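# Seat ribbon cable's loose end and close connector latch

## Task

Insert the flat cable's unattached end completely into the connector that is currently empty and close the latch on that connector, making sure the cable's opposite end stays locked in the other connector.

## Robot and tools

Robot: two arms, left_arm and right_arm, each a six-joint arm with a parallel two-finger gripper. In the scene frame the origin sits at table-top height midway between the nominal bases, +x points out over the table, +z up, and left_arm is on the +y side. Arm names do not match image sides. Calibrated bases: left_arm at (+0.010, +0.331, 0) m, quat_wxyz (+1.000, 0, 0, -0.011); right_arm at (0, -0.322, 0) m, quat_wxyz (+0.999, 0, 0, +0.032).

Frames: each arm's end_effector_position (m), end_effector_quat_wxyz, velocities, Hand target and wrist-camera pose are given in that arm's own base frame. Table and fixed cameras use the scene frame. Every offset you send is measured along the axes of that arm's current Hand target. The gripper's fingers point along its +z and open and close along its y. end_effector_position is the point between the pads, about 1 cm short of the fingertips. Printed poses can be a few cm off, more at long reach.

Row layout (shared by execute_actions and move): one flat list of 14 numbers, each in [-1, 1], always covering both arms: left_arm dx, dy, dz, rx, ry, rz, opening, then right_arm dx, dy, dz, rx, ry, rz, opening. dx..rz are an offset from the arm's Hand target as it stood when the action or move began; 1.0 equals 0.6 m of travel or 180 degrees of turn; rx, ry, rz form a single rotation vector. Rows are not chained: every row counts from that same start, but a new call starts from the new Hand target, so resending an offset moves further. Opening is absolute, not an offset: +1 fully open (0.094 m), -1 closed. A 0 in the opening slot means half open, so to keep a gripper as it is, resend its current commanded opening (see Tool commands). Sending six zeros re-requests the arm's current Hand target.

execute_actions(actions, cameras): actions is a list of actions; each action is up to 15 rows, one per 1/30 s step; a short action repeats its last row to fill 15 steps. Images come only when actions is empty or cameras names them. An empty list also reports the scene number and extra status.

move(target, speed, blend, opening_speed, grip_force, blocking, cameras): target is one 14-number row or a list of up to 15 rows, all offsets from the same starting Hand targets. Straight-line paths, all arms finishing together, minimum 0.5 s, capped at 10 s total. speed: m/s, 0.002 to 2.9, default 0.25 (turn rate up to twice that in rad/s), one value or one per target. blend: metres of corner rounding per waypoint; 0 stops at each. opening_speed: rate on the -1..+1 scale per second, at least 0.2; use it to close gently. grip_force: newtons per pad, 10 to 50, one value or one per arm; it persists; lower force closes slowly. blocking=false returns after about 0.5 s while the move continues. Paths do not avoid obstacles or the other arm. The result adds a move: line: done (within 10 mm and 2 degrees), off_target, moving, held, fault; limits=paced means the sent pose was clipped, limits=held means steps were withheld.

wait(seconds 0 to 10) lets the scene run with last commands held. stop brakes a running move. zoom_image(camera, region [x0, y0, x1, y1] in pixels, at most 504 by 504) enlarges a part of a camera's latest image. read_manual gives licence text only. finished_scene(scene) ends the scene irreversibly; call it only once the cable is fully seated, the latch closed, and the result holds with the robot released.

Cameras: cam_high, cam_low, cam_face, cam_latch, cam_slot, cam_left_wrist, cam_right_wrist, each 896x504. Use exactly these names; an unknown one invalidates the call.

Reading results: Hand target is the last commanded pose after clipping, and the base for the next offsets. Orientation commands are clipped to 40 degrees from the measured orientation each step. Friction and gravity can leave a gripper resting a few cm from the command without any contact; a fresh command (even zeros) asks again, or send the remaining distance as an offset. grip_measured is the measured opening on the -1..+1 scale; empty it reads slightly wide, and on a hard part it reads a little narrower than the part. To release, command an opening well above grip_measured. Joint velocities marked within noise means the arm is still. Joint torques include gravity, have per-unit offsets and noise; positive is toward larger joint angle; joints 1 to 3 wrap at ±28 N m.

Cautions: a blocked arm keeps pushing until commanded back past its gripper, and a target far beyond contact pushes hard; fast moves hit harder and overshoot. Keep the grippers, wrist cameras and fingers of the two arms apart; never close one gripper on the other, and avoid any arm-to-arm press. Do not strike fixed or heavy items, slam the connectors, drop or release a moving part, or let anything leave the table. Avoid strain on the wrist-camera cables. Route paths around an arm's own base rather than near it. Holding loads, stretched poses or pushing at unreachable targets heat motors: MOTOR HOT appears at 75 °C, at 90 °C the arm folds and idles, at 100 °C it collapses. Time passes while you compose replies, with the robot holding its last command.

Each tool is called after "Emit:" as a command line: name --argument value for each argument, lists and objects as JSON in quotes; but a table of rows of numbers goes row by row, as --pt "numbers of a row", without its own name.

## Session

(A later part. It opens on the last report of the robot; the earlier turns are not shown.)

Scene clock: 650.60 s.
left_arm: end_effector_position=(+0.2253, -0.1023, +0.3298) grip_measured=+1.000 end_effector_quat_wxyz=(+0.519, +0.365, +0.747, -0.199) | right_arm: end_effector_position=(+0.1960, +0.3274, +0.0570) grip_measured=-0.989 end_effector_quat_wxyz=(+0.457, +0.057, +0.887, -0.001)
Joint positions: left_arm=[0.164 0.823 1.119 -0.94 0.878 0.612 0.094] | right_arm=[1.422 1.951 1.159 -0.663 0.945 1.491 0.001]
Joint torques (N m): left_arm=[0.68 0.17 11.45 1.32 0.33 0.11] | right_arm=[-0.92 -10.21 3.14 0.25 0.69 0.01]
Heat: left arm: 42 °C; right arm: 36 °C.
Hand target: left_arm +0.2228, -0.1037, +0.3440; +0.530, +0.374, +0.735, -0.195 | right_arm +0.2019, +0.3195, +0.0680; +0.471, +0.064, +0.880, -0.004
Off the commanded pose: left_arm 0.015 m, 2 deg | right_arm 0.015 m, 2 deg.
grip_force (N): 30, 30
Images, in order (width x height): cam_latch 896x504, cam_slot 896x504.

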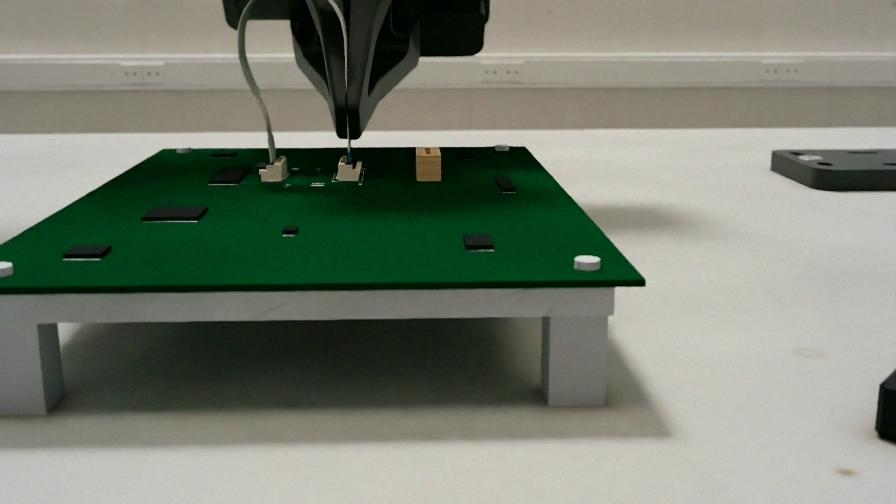

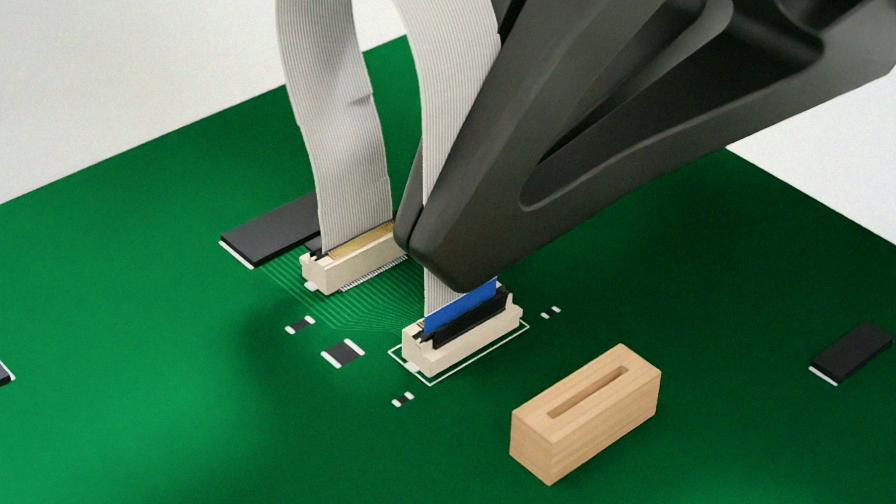

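Emit:
execute_actions --actions '[[[0,0,0,0,0,0,1,-0.0027,0.0002,-0.0019,0,0,0,-1]]]' --cameras '[]'

Emit:
execute_actions --actions '[[[0,0,0,0,0,0,1,-0.002,0.0005,-0.0014,0,0,0,-1]]]' --cameras '["cam_latch","cam_slot"]'

Emit:
zoom_image --camera "cam_latch" --region '[310, 80, 410, 190]'

Emit:
zoom_image --camera "cam_slot" --region '[390, 270, 530, 390]'

Scene clock: 653.27 s.
left_arm: end_effector_position=(+0.2253, -0.1023, +0.3298) grip_measured=+1.000 end_effector_quat_wxyz=(+0.519, +0.365, +0.747, -0.199) | right_arm: end_effector_position=(+0.1959, +0.3262, +0.0570) grip_measured=-0.989 end_effector_quat_wxyz=(+0.457, +0.056, +0.888, -0.004)
Joint positions: left_arm=[0.164 0.823 1.119 -0.94 0.878 0.612 0.094] | right_arm=[1.422 1.95 1.159 -0.67 0.945 1.491 0.001]
Joint torques (N m): left_arm=[0.49 0.27 11.43 1.34 0.32 0.13] | right_arm=[-0.92 -10.44 3.4 0.22 0.69 0.01]
Heat: left arm: 42 °C; right arm: 36 °C.
Hand target: left_arm +0.2228, -0.1037, +0.3440; +0.530, +0.374, +0.735, -0.195 | right_arm +0.2019, +0.3195, +0.0699; +0.471, +0.064, +0.880, -0.004
Off the commanded pose: left_arm 0.015 m, 2 deg | right_arm 0.016 m, 2 deg.
grip_force (N): 30, 30
No camera images: "cameras" was empty.

Scene clock: 653.97 s.
left_arm: end_effector_position=(+0.2253, -0.1023, +0.3298) grip_measured=+1.000 end_effector_quat_wxyz=(+0.519, +0.365, +0.747, -0.199) | right_arm: end_effector_position=(+0.1958, +0.3257, +0.0569) grip_measured=-0.989 end_effector_quat_wxyz=(+0.457, +0.055, +0.888, -0.005)
Joint positions: left_arm=[0.164 0.823 1.119 -0.94 0.878 0.612 0.094] | right_arm=[1.422 1.95 1.159 -0.673 0.945 1.491 0.001]
Joint torques (N m): left_arm=[0.5 0.24 11.48 1.34 0.33 0.11] | right_arm=[-0.92 -10.61 3.66 0.19 0.69 0.02]
Heat: left arm: 42 °C; right arm: 36 °C.
Hand target: left_arm +0.2228, -0.1037, +0.3440; +0.530, +0.374, +0.735, -0.195 | right_arm +0.2018, +0.3197, +0.0714; +0.471, +0.064, +0.880, -0.004
Off the commanded pose: left_arm 0.015 m, 2 deg | right_arm 0.017 m, 2 deg.
grip_force (N): 30, 30
Images, in order (width x height): cam_latch 896x504, cam_slot 896x504.

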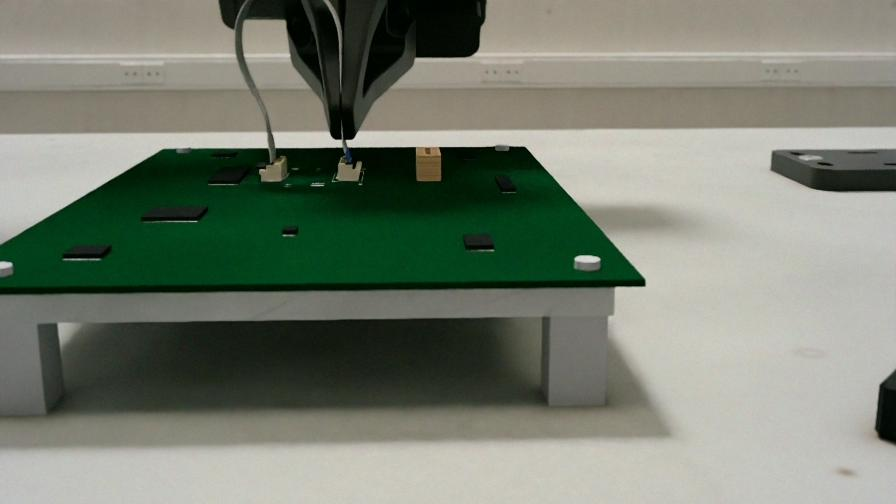

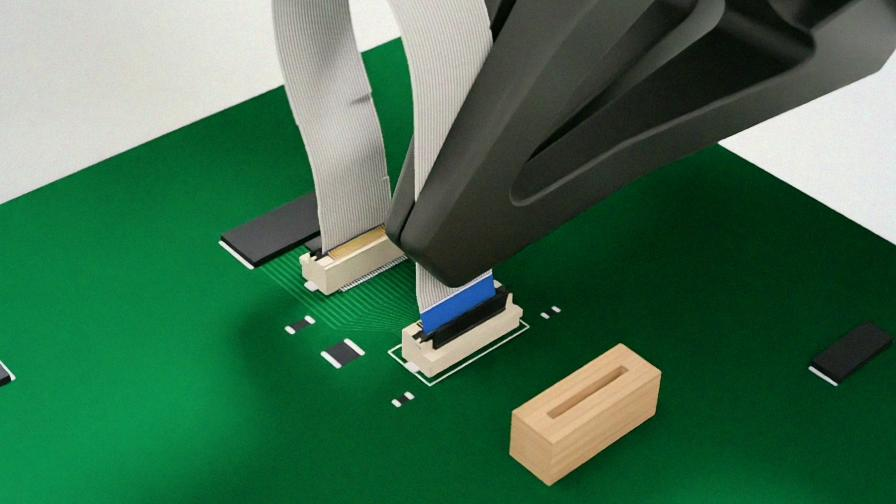

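Scaled by 4.582 from the camera's 896x504 image, which has a finer 1280x720 frame.

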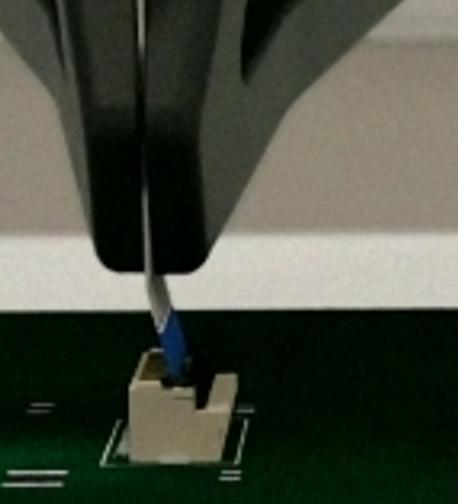

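Scaled by 3.600 from the camera's 896x504 image, which has a finer 1280x720 frame.

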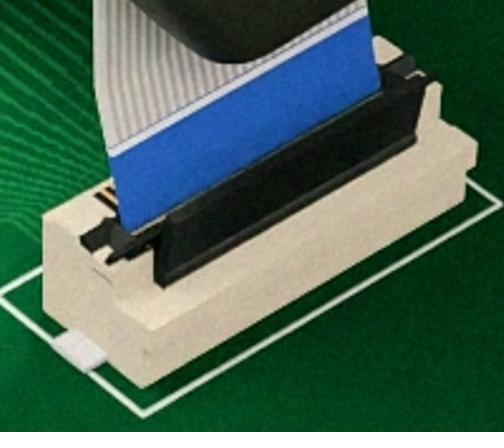

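Emit:
zoom_image --camera "cam_slot" --region '[295, 200, 425, 300]'

Emit:
zoom_image --camera "cam_slot" --region '[400, 285, 530, 385]'

Scaled by 3.877 from the camera's 896x504 image, which has a finer 1280x720 frame.

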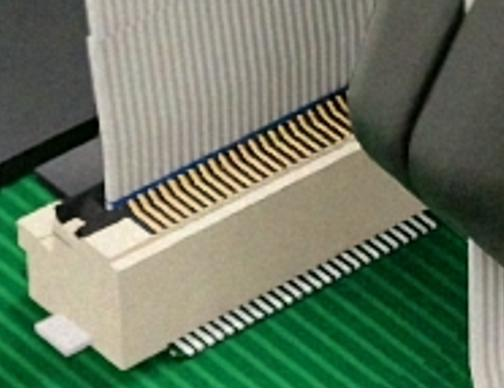

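Scaled by 3.877 from the camera's 896x504 image, which has a finer 1280x720 frame.

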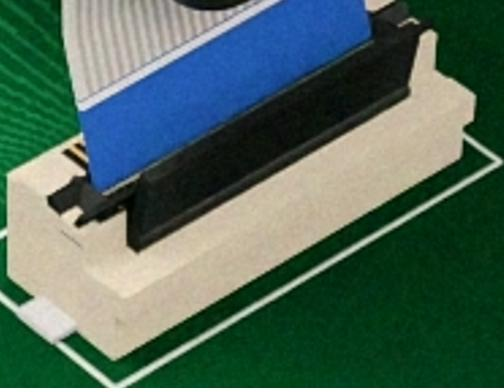

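Emit:
wait --seconds 0.1 --cameras '["cam_face"]'

Emit:
zoom_image --camera "cam_face" --region '[470, 170, 570, 240]'

Scene clock: 660.50 s.
left_arm: end_effector_position=(+0.2253, -0.1023, +0.3298) grip_measured=+1.000 end_effector_quat_wxyz=(+0.519, +0.365, +0.747, -0.199) | right_arm: end_effector_position=(+0.1958, +0.3257, +0.0569) grip_measured=-0.989 end_effector_quat_wxyz=(+0.457, +0.055, +0.888, -0.005)
Joint positions: left_arm=[0.164 0.823 1.119 -0.94 0.878 0.612 0.094] | right_arm=[1.422 1.95 1.159 -0.673 0.945 1.491 0.001]
Joint torques (N m): left_arm=[0.55 0.2 11.43 1.32 0.3 0.13] | right_arm=[-0.91 -10.62 3.66 0.2 0.69 0.02]
Heat: left arm: 42 °C; right arm: 38 °C.
Hand target: left_arm +0.2228, -0.1037, +0.3440; +0.530, +0.374, +0.735, -0.195 | right_arm +0.2018, +0.3197, +0.0714; +0.471, +0.064, +0.880, -0.004
Tool commands: left_gripper/opening=+1.0 right_gripper/opening=-1.0
Off the commanded pose: left_arm 0.015 m, 2 deg | right_arm 0.017 m, 2 deg.
grip_force (N): 30, 30
wait: 0.10 s; at rest from the start
Images, in order (width x height): cam_face 896x504.

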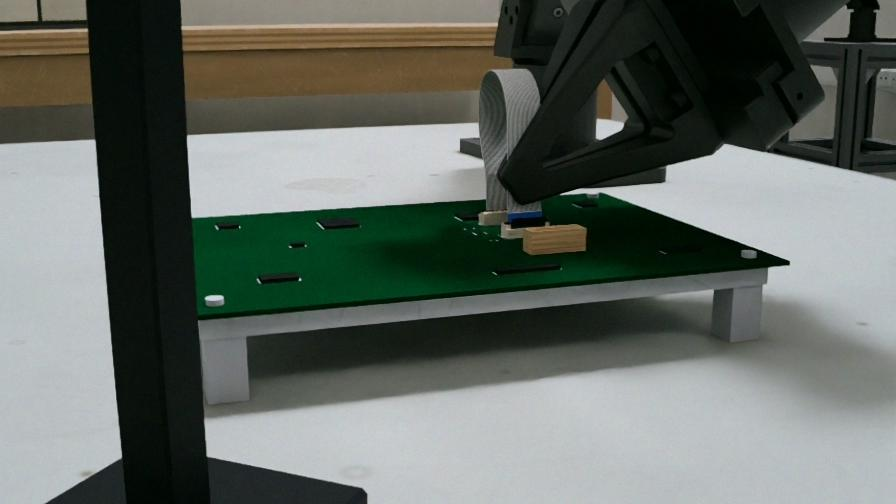

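Scaled by 5.040 from the camera's 896x504 image, which has a finer 1280x720 frame.

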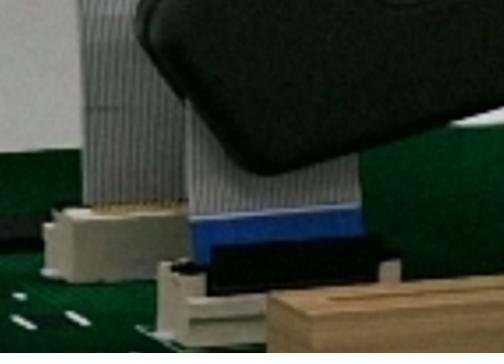

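Emit:
execute_actions --actions '[[[0,0,0,0,0,0,1,0.005,0.00114,0.00014,0,0,0,-1]],[[0,0,0,0,0,0,1,0.005,0.00114,0.00014,0,0,0,-1]]]' --cameras '[]'

Scene clock: 666.37 s.
left_arm: end_effector_position=(+0.2253, -0.1023, +0.3298) grip_measured=+1.000 end_effector_quat_wxyz=(+0.519, +0.365, +0.747, -0.199) | right_arm: end_effector_position=(+0.1958, +0.3257, +0.0569) grip_measured=-0.989 end_effector_quat_wxyz=(+0.457, +0.057, +0.888, -0.004)
Joint positions: left_arm=[0.164 0.823 1.119 -0.94 0.878 0.612 0.094] | right_arm=[1.422 1.95 1.159 -0.673 0.945 1.496 0.001]
Joint torques (N m): left_arm=[0.46 0.28 11.32 1.31 0.32 0.1] | right_arm=[-0.1 -9.31 3.86 0.21 0.69 0.12]
Heat: left arm: 42 °C; right arm: 39 °C.
Hand target: left_arm +0.2228, -0.1037, +0.3440; +0.530, +0.374, +0.735, -0.195 | right_arm +0.1989, +0.3217, +0.0664; +0.471, +0.064, +0.880, -0.004
Off the commanded pose: left_arm 0.015 m, 2 deg | right_arm 0.011 m, 2 deg.
grip_force (N): 30, 30
No camera images: "cameras" was empty.

Emit:
execute_actions --actions '[[[0,0,0,0,0,0,1,0.0049,0.00224,-0.00176,0,0,0,-1]],[[0,0,0,0,0,0,1,0.002,0.003,-0.0005,0,0,0,-1]]]' --cameras '[]'

Scene clock: 668.00 s.
left_arm: end_effector_position=(+0.2253, -0.1023, +0.3298) grip_measured=+1.000 end_effector_quat_wxyz=(+0.519, +0.365, +0.747, -0.199) | right_arm: end_effector_position=(+0.1954, +0.3252, +0.0569) grip_measured=-0.989 end_effector_quat_wxyz=(+0.457, +0.064, +0.887, -0.001)
Joint positions: left_arm=[0.164 0.823 1.119 -0.94 0.878 0.612 0.094] | right_arm=[1.422 1.95 1.159 -0.677 0.945 1.514 0.001]
Joint torques (N m): left_arm=[0.57 0.09 11.48 1.32 0.33 0.17] | right_arm=[0.7 -8.03 5.01 0.14 0.7 0.12]
Heat: left arm: 42 °C; right arm: 39 °C.
Hand target: left_arm +0.2228, -0.1037, +0.3440; +0.530, +0.374, +0.735, -0.195 | right_arm +0.1958, +0.3253, +0.0639; +0.471, +0.064, +0.880, -0.004
Off the commanded pose: left_arm 0.015 m, 2 deg | right_arm 0.007 m, 2 deg.
grip_force (N): 30, 30
No camera images: "cameras" was empty.

Emit:
execute_actions --actions '[[[0,0,0,0,0,0,1,0.0024,0.0026,-0.0003,0,0,0,-1]]]' --cameras '["cam_latch","cam_slot","cam_face"]'

Emit:
zoom_image --camera "cam_latch" --region '[310, 80, 410, 190]'

Emit:
zoom_image --camera "cam_slot" --region '[390, 270, 530, 390]'

Emit:
zoom_image --camera "cam_face" --region '[470, 170, 570, 240]'

Scene clock: 669.93 s.
left_arm: end_effector_position=(+0.2253, -0.1023, +0.3298) grip_measured=+1.000 end_effector_quat_wxyz=(+0.519, +0.365, +0.747, -0.199) | right_arm: end_effector_position=(+0.1940, +0.3256, +0.0568) grip_measured=-0.989 end_effector_quat_wxyz=(+0.457, +0.064, +0.887, +0.000)
Joint positions: left_arm=[0.164 0.823 1.119 -0.94 0.878 0.612 0.094] | right_arm=[1.427 1.95 1.159 -0.679 0.945 1.518 0.001]
Joint torques (N m): left_arm=[0.72 0.24 11.22 1.3 0.34 0.11] | right_arm=[0.59 -7.49 5.59 0.13 0.7 0.13]
Heat: left arm: 42 °C; right arm: 39 °C.
Hand target: left_arm +0.2228, -0.1037, +0.3440; +0.530, +0.374, +0.735, -0.195 | right_arm +0.1951, +0.3270, +0.0629; +0.471, +0.064, +0.880, -0.004
Off the commanded pose: left_arm 0.015 m, 2 deg | right_arm 0.006 m, 2 deg.
grip_force (N): 30, 30
Images, in order (width x height): cam_face 896x504, cam_latch 896x504, cam_slot 896x504.

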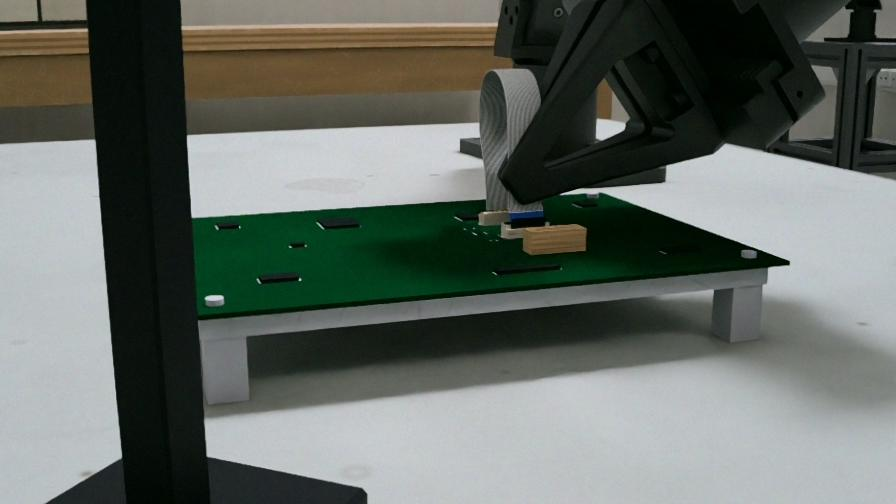

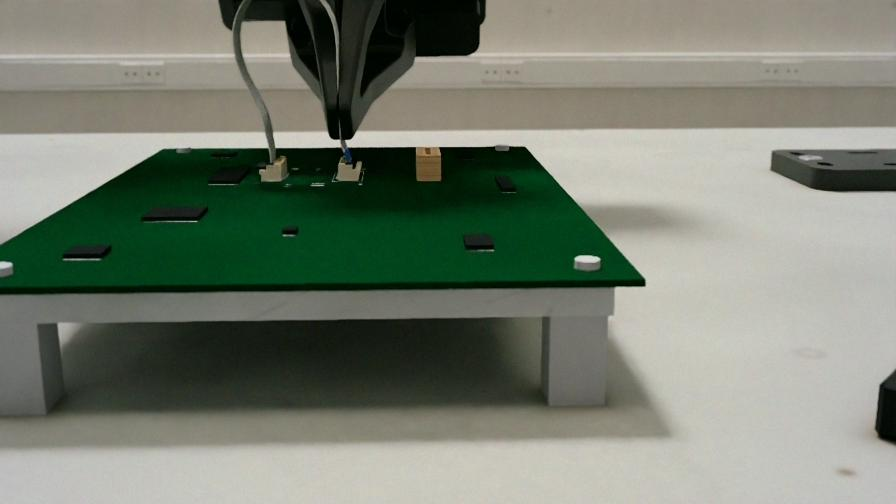

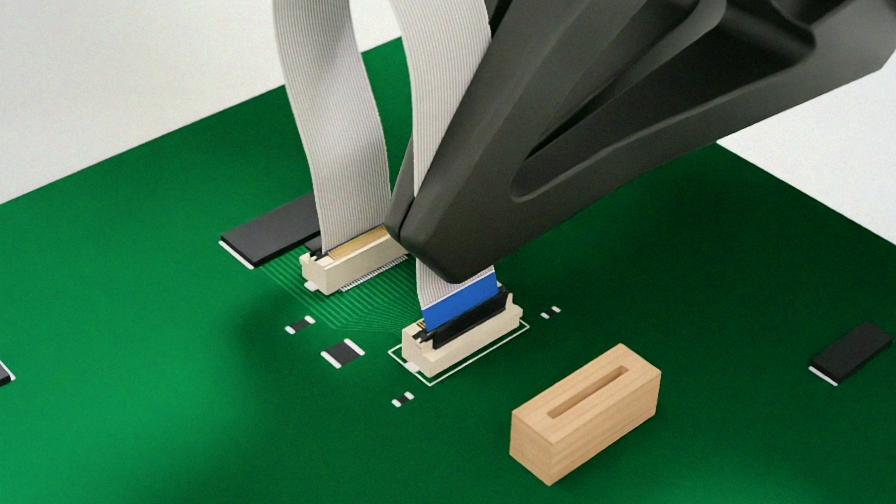

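Scaled by 4.582 from the camera's 896x504 image, which has a finer 1280x720 frame.

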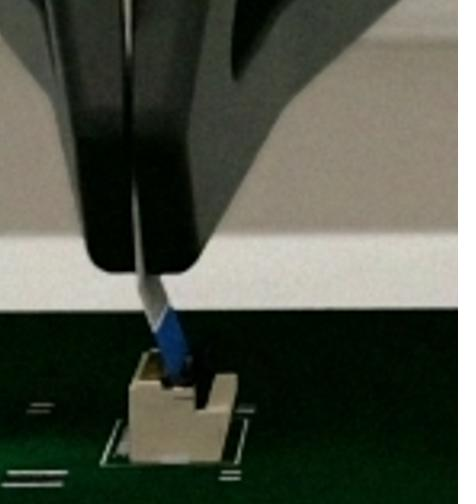

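Scaled by 3.600 from the camera's 896x504 image, which has a finer 1280x720 frame.

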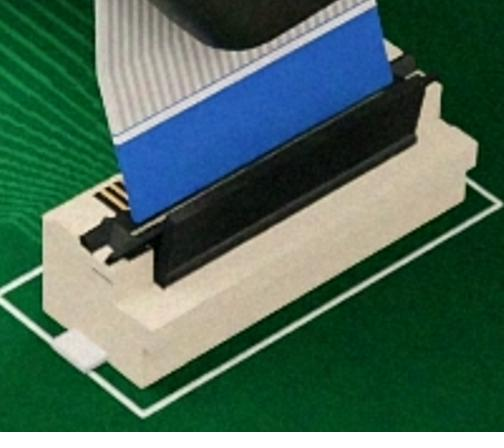

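Scaled by 5.040 from the camera's 896x504 image, which has a finer 1280x720 frame.

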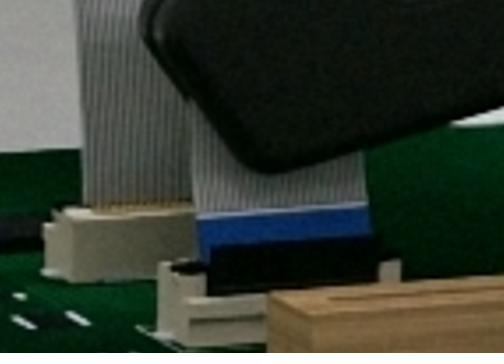

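Emit:
execute_actions --actions '[[[0,0,0,0,0,0,1,0.00128,0.00331,0.00141,0,0,0,-1]]]' --cameras '[]'

Scene clock: 672.23 s.
left_arm: end_effector_position=(+0.2253, -0.1023, +0.3298) grip_measured=+1.000 end_effector_quat_wxyz=(+0.519, +0.365, +0.747, -0.199) | right_arm: end_effector_position=(+0.1942, +0.3266, +0.0573) grip_measured=-0.989 end_effector_quat_wxyz=(+0.457, +0.064, +0.887, +0.000)
Joint positions: left_arm=[0.164 0.823 1.119 -0.94 0.878 0.612 0.094] | right_arm=[1.427 1.952 1.164 -0.682 0.945 1.518 0.001]
Joint torques (N m): left_arm=[0.55 0.13 11.47 1.32 0.33 0.16] | right_arm=[0.54 -7.1 5.74 0.17 0.71 0.11]
Heat: left arm: 42 °C; right arm: 38 °C.
Hand target: left_arm +0.2228, -0.1037, +0.3440; +0.530, +0.374, +0.735, -0.195 | right_arm +0.1957, +0.3290, +0.0619; +0.471, +0.064, +0.880, -0.004
Off the commanded pose: left_arm 0.015 m, 2 deg | right_arm 0.005 m, 2 deg.
grip_force (N): 30, 30
No camera images: "cameras" was empty.

Emit:
execute_actions --actions '[[[0,0,0,0,0,0,1,0.00267,0.00165,0.00232,0,0,0,-1]]]' --cameras '["cam_latch","cam_slot"]'

Emit:
zoom_image --camera "cam_latch" --region '[310, 80, 410, 190]'

Emit:
zoom_image --camera "cam_slot" --region '[390, 270, 530, 390]'

Scene clock: 673.73 s.
left_arm: end_effector_position=(+0.2253, -0.1023, +0.3298) grip_measured=+1.000 end_effector_quat_wxyz=(+0.519, +0.365, +0.747, -0.199) | right_arm: end_effector_position=(+0.1945, +0.3269, +0.0560) grip_measured=-0.989 end_effector_quat_wxyz=(+0.458, +0.063, +0.887, -0.002)
Joint positions: left_arm=[0.164 0.823 1.119 -0.94 0.878 0.612 0.094] | right_arm=[1.427 1.959 1.167 -0.682 0.948 1.518 0.001]
Joint torques (N m): left_arm=[0.57 0.17 11.41 1.32 0.33 0.09] | right_arm=[0.47 -7.06 5.67 0.23 0.69 0.11]
Heat: left arm: 42 °C; right arm: 38 °C.
Hand target: left_arm +0.2228, -0.1037, +0.3440; +0.530, +0.374, +0.735, -0.195 | right_arm +0.1960, +0.3301, +0.0599; +0.471, +0.064, +0.880, -0.004
Off the commanded pose: left_arm 0.015 m, 2 deg | right_arm 0.005 m, 2 deg.
grip_force (N): 30, 30
Images, in order (width x height): cam_latch 896x504, cam_slot 896x504.

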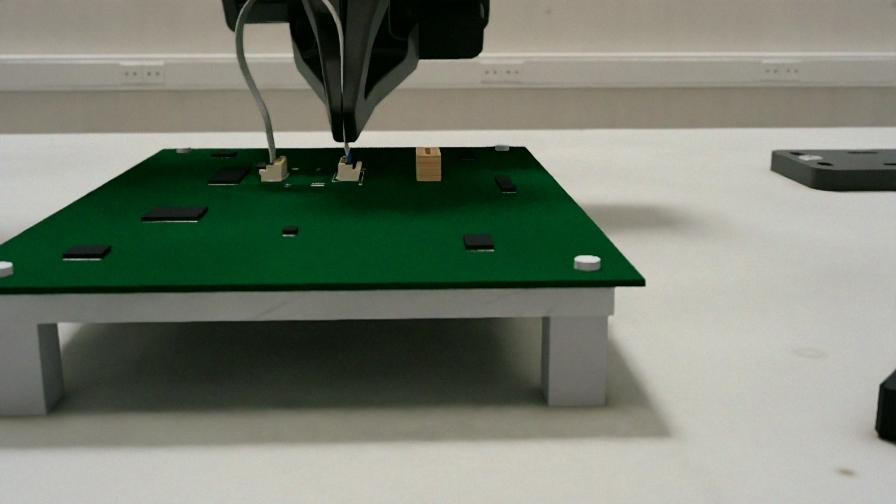

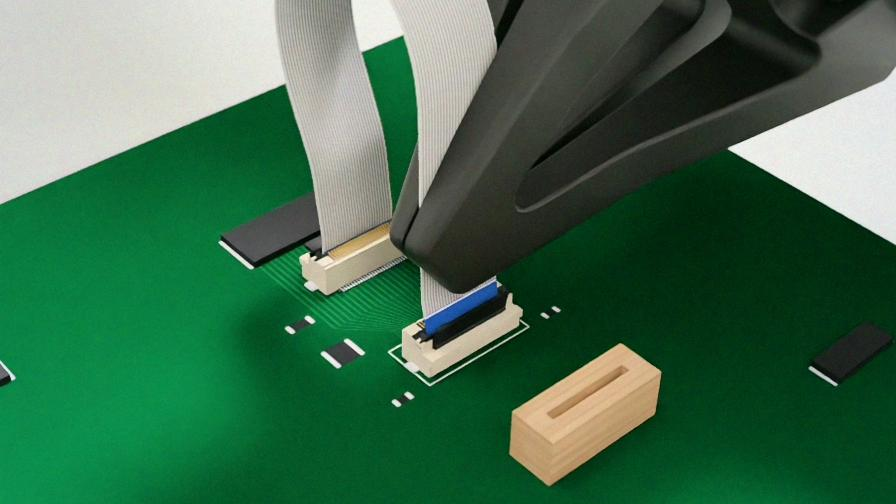

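Scaled by 4.582 from the camera's 896x504 image, which has a finer 1280x720 frame.

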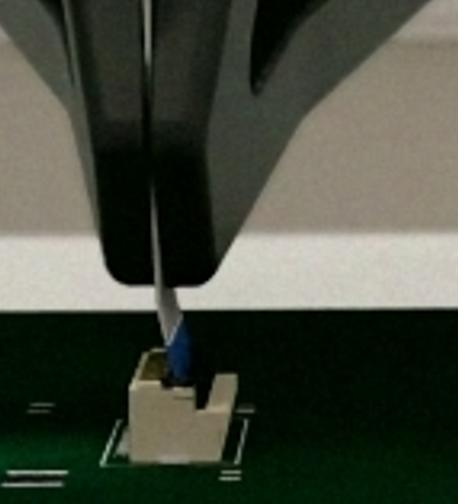

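Scaled by 3.600 from the camera's 896x504 image, which has a finer 1280x720 frame.

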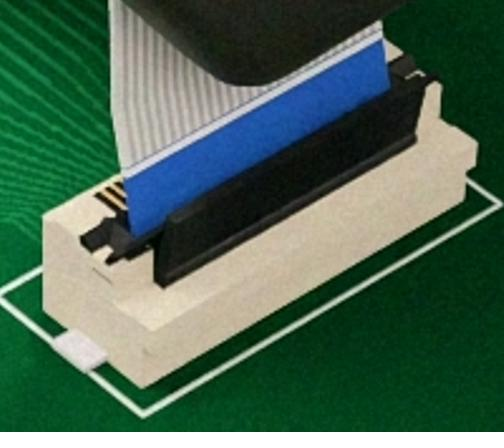

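Emit:
execute_actions --actions '[[[0,0,0,0,0,0,1,0.0009,0.0015,-0.00075,0,0,0,-1]]]' --cameras '[]'

Scene clock: 677.30 s.
left_arm: end_effector_position=(+0.2253, -0.1023, +0.3298) grip_measured=+1.000 end_effector_quat_wxyz=(+0.519, +0.365, +0.747, -0.199) | right_arm: end_effector_position=(+0.1946, +0.3278, +0.0561) grip_measured=-0.989 end_effector_quat_wxyz=(+0.458, +0.063, +0.887, -0.002)
Joint positions: left_arm=[0.164 0.823 1.119 -0.94 0.878 0.612 0.094] | right_arm=[1.427 1.962 1.172 -0.684 0.948 1.519 0.001]
Joint torques (N m): left_arm=[0.57 0.17 11.28 1.29 0.33 0.13] | right_arm=[0.65 -7.05 5.7 0.21 0.68 0.13]
Heat: left arm: 42 °C; right arm: 38 °C.
Hand target: left_arm +0.2228, -0.1037, +0.3440; +0.530, +0.374, +0.735, -0.195 | right_arm +0.1955, +0.3310, +0.0597; +0.471, +0.064, +0.880, -0.004
Off the commanded pose: left_arm 0.015 m, 2 deg | right_arm 0.005 m, 2 deg.
grip_force (N): 30, 30
No camera images: "cameras" was empty.

Emit:
execute_actions --actions '[[[0,0,0,0,0,0,1,0.0024,0.0001,0.0021,0,0,0,-1]]]' --cameras '["cam_latch","cam_slot"]'

Emit:
zoom_image --camera "cam_latch" --region '[310, 80, 410, 190]'

Emit:
zoom_image --camera "cam_slot" --region '[390, 270, 530, 390]'

Scene clock: 679.17 s.
left_arm: end_effector_position=(+0.2253, -0.1023, +0.3298) grip_measured=+1.000 end_effector_quat_wxyz=(+0.519, +0.365, +0.747, -0.199) | right_arm: end_effector_position=(+0.1950, +0.3274, +0.0552) grip_measured=-0.989 end_effector_quat_wxyz=(+0.459, +0.062, +0.886, -0.004)
Joint positions: left_arm=[0.164 0.823 1.119 -0.94 0.878 0.612 0.094] | right_arm=[1.427 1.967 1.172 -0.684 0.952 1.519 0.001]
Joint torques (N m): left_arm=[0.58 0.28 11.33 1.31 0.32 0.12] | right_arm=[0.59 -7.02 5.49 0.27 0.65 0.12]
Heat: left arm: 42 °C; right arm: 37 °C.
Hand target: left_arm +0.2228, -0.1037, +0.3440; +0.530, +0.374, +0.735, -0.195 | right_arm +0.1957, +0.3311, +0.0578; +0.471, +0.064, +0.880, -0.004
Off the commanded pose: left_arm 0.015 m, 2 deg | right_arm 0.005 m, 1 deg.
grip_force (N): 30, 30
Images, in order (width x height): cam_latch 896x504, cam_slot 896x504.

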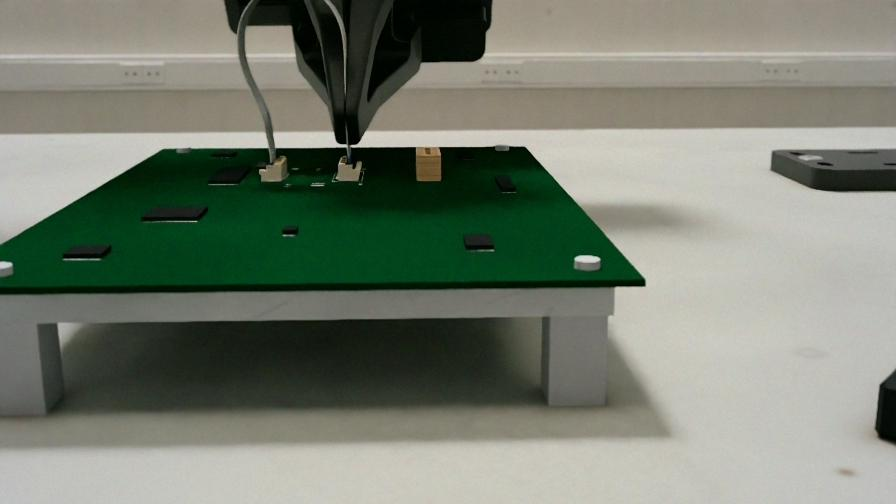

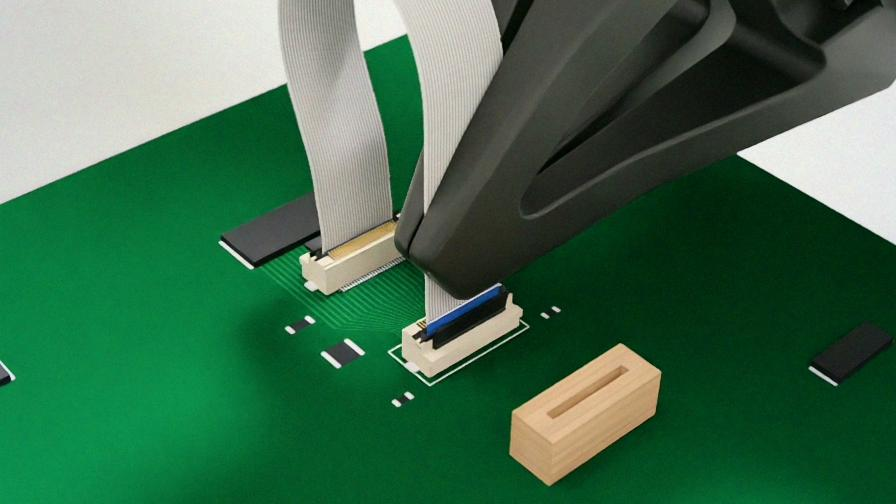

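Scaled by 4.582 from the camera's 896x504 image, which has a finer 1280x720 frame.

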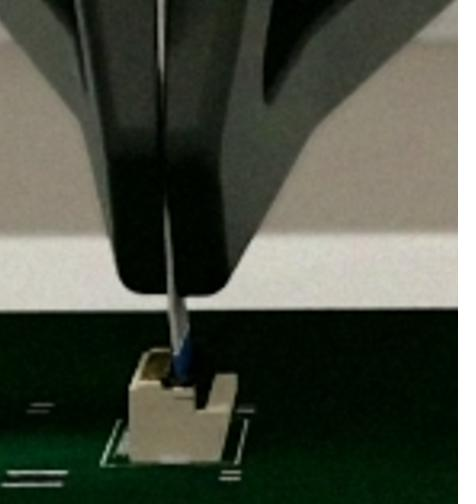

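Scaled by 3.600 from the camera's 896x504 image, which has a finer 1280x720 frame.

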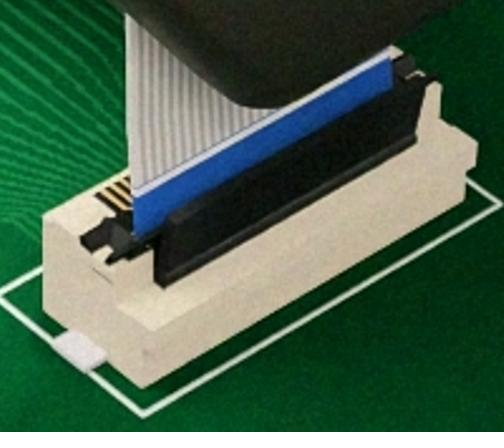

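Emit:
execute_actions --actions '[[[0,0,0,0,0,0,1,0.0042,0.0003,0.0027,0,0,0,-1]]]' --cameras '["cam_latch","cam_slot"]'

Emit:
zoom_image --camera "cam_latch" --region '[310, 80, 410, 190]'

Emit:
zoom_image --camera "cam_slot" --region '[390, 270, 530, 390]'

Scene clock: 681.40 s.
left_arm: end_effector_position=(+0.2253, -0.1023, +0.3298) grip_measured=+1.000 end_effector_quat_wxyz=(+0.519, +0.365, +0.747, -0.199) | right_arm: end_effector_position=(+0.1952, +0.3270, +0.0537) grip_measured=-0.989 end_effector_quat_wxyz=(+0.461, +0.061, +0.885, -0.007)
Joint positions: left_arm=[0.164 0.823 1.119 -0.94 0.878 0.612 0.094] | right_arm=[1.427 1.973 1.172 -0.684 0.956 1.519 0.001]
Joint torques (N m): left_arm=[0.66 0.18 11.3 1.34 0.31 0.12] | right_arm=[0.55 -6.99 5.24 0.34 0.61 0.13]
Heat: left arm: 42 °C; right arm: 37 °C.
Hand target: left_arm +0.2228, -0.1037, +0.3440; +0.530, +0.374, +0.735, -0.195 | right_arm +0.1957, +0.3315, +0.0548; +0.471, +0.064, +0.880, -0.004
Off the commanded pose: left_arm 0.015 m, 2 deg | right_arm 0.005 m, 1 deg.
grip_force (N): 30, 30
Images, in order (width x height): cam_latch 896x504, cam_slot 896x504.

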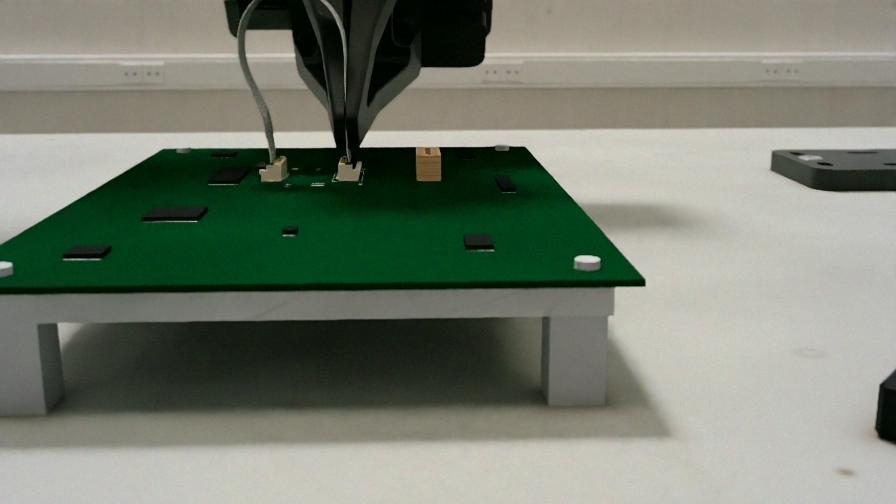

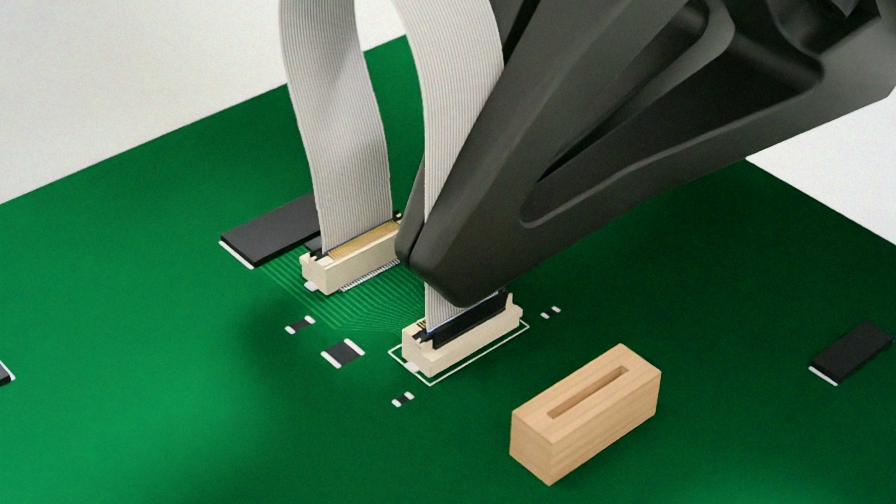

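Scaled by 4.582 from the camera's 896x504 image, which has a finer 1280x720 frame.

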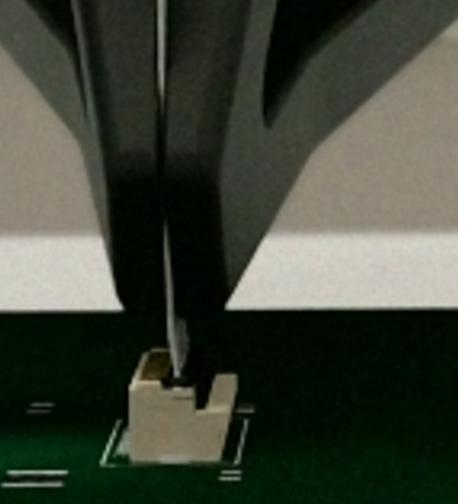

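Scaled by 3.600 from the camera's 896x504 image, which has a finer 1280x720 frame.

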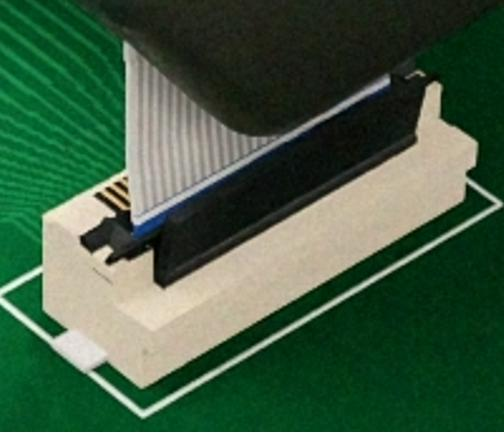

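Emit:
execute_actions --actions '[[[0,0,0,0,0,0,1,0.0044,0.0012,0.0027,0,0,0,-1]]]' --cameras '["cam_latch","cam_slot"]'

Emit:
zoom_image --camera "cam_latch" --region '[325, 120, 385, 190]'

Emit:
zoom_image --camera "cam_slot" --region '[390, 270, 530, 390]'

Scene clock: 683.17 s.
left_arm: end_effector_position=(+0.2253, -0.1023, +0.3298) grip_measured=+1.000 end_effector_quat_wxyz=(+0.519, +0.365, +0.747, -0.199) | right_arm: end_effector_position=(+0.1950, +0.3273, +0.0529) grip_measured=-0.989 end_effector_quat_wxyz=(+0.464, +0.059, +0.884, -0.008)
Joint positions: left_arm=[0.164 0.823 1.119 -0.94 0.878 0.612 0.094] | right_arm=[1.43 1.979 1.172 -0.682 0.963 1.52 0.001]
Joint torques (N m): left_arm=[0.62 0.06 11.43 1.33 0.32 0.13] | right_arm=[0.4 -6.75 5.19 0.38 0.55 0.14]
Heat: left arm: 42 °C; right arm: 37 °C.
Hand target: left_arm +0.2228, -0.1037, +0.3440; +0.530, +0.374, +0.735, -0.195 | right_arm +0.1956, +0.3324, +0.0517; +0.471, +0.064, +0.880, -0.004
Off the commanded pose: left_arm 0.015 m, 2 deg | right_arm 0.005 m, 1 deg.
grip_force (N): 30, 30
Images, in order (width x height): cam_latch 896x504, cam_slot 896x504.

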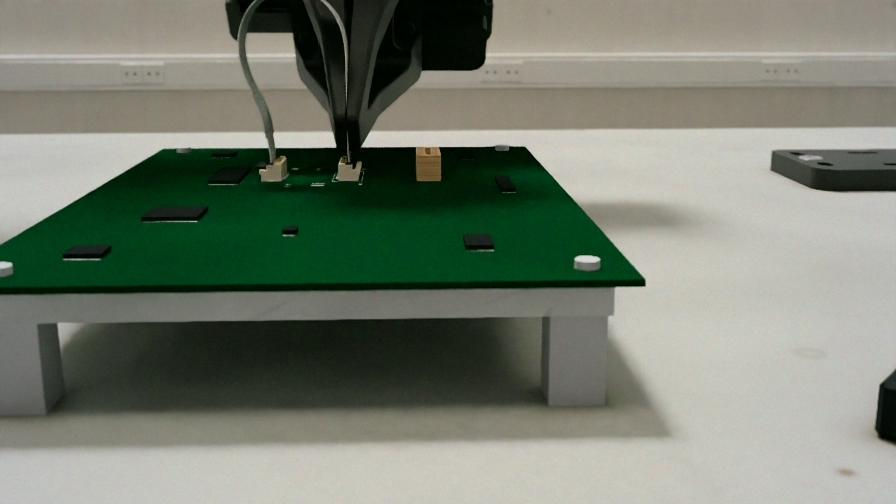

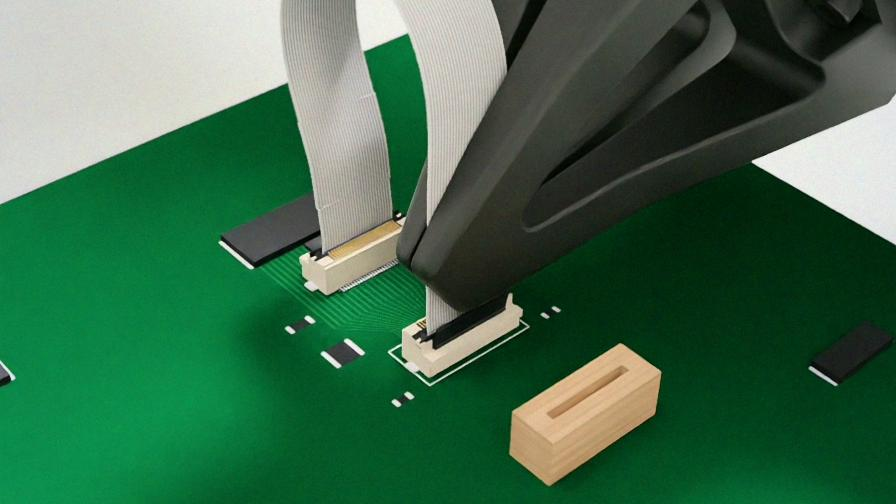

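Scaled by 7.200 from the camera's 896x504 image, which has a finer 1280x720 frame.

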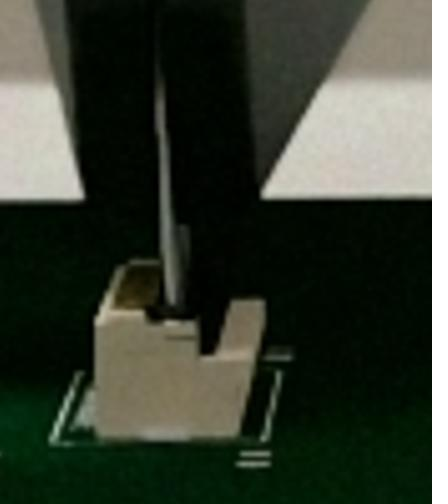

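Scaled by 3.600 from the camera's 896x504 image, which has a finer 1280x720 frame.

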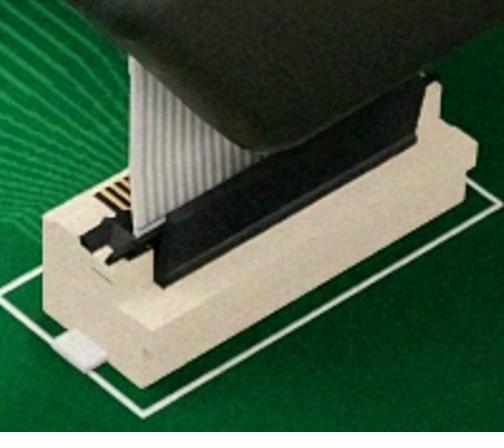

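Emit:
execute_actions --actions '[[[0,0,0,0,0,0,1,0.0036,0.0002,0.0023,0,0,0,-1]]]' --cameras '["cam_latch","cam_slot"]'

Emit:
zoom_image --camera "cam_latch" --region '[325, 120, 385, 190]'

Emit:
zoom_image --camera "cam_slot" --region '[400, 285, 530, 385]'

Scene clock: 685.43 s.
left_arm: end_effector_position=(+0.2253, -0.1023, +0.3298) grip_measured=+1.000 end_effector_quat_wxyz=(+0.519, +0.365, +0.747, -0.199) | right_arm: end_effector_position=(+0.1950, +0.3274, +0.0528) grip_measured=-0.989 end_effector_quat_wxyz=(+0.467, +0.058, +0.883, -0.009)
Joint positions: left_arm=[0.164 0.823 1.119 -0.94 0.878 0.612 0.094] | right_arm=[1.432 1.982 1.172 -0.681 0.969 1.521 0.001]
Joint torques (N m): left_arm=[0.46 0.09 11.43 1.33 0.34 0.13] | right_arm=[0.25 -6.56 4.98 0.46 0.51 0.14]
Heat: left arm: 42 °C; right arm: 37 °C.
Hand target: left_arm +0.2228, -0.1037, +0.3440; +0.530, +0.374, +0.735, -0.195 | right_arm +0.1956, +0.3327, +0.0492; +0.471, +0.064, +0.880, -0.004
Off the commanded pose: left_arm 0.015 m, 2 deg | right_arm 0.006 m, 1 deg.
grip_force (N): 30, 30
Images, in order (width x height): cam_latch 896x504, cam_slot 896x504.

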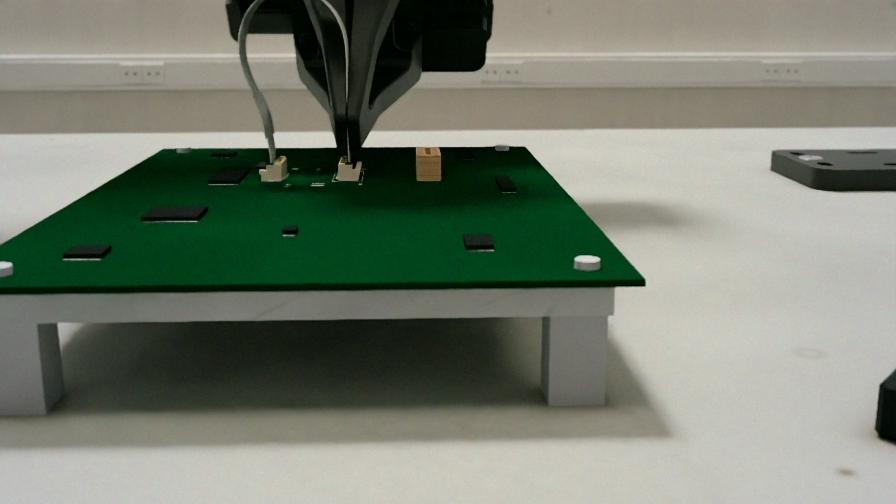

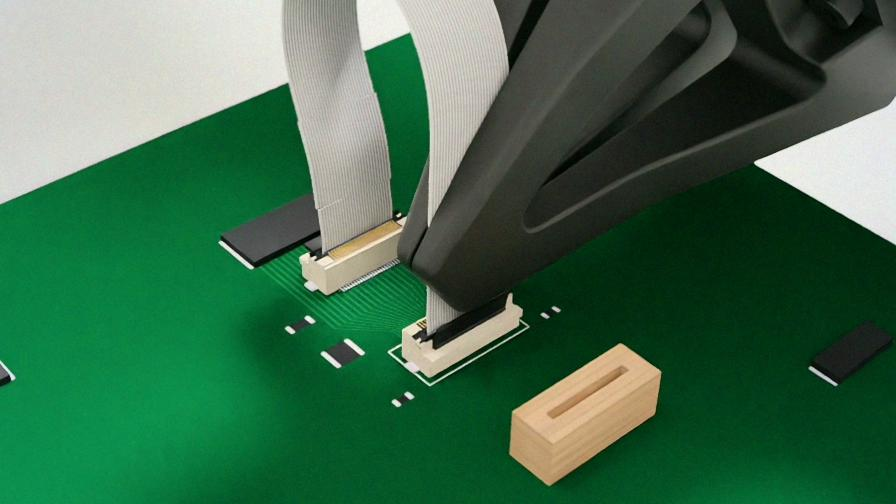

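Scaled by 7.200 from the camera's 896x504 image, which has a finer 1280x720 frame.

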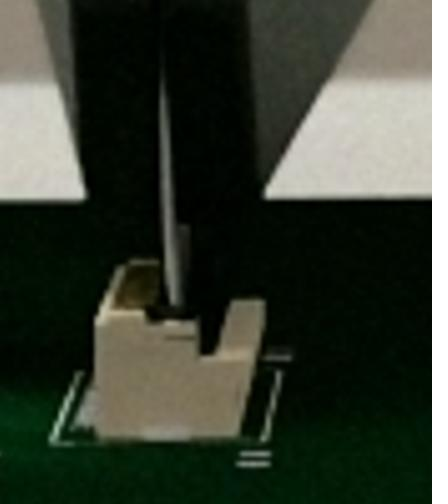

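Scaled by 3.877 from the camera's 896x504 image, which has a finer 1280x720 frame.

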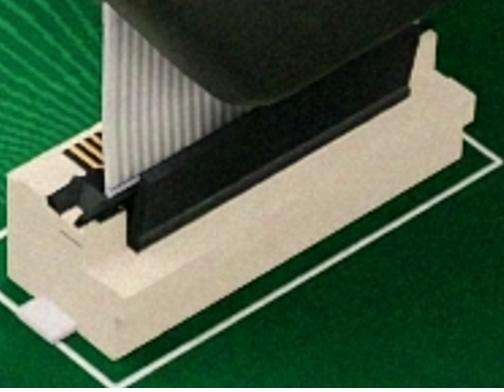

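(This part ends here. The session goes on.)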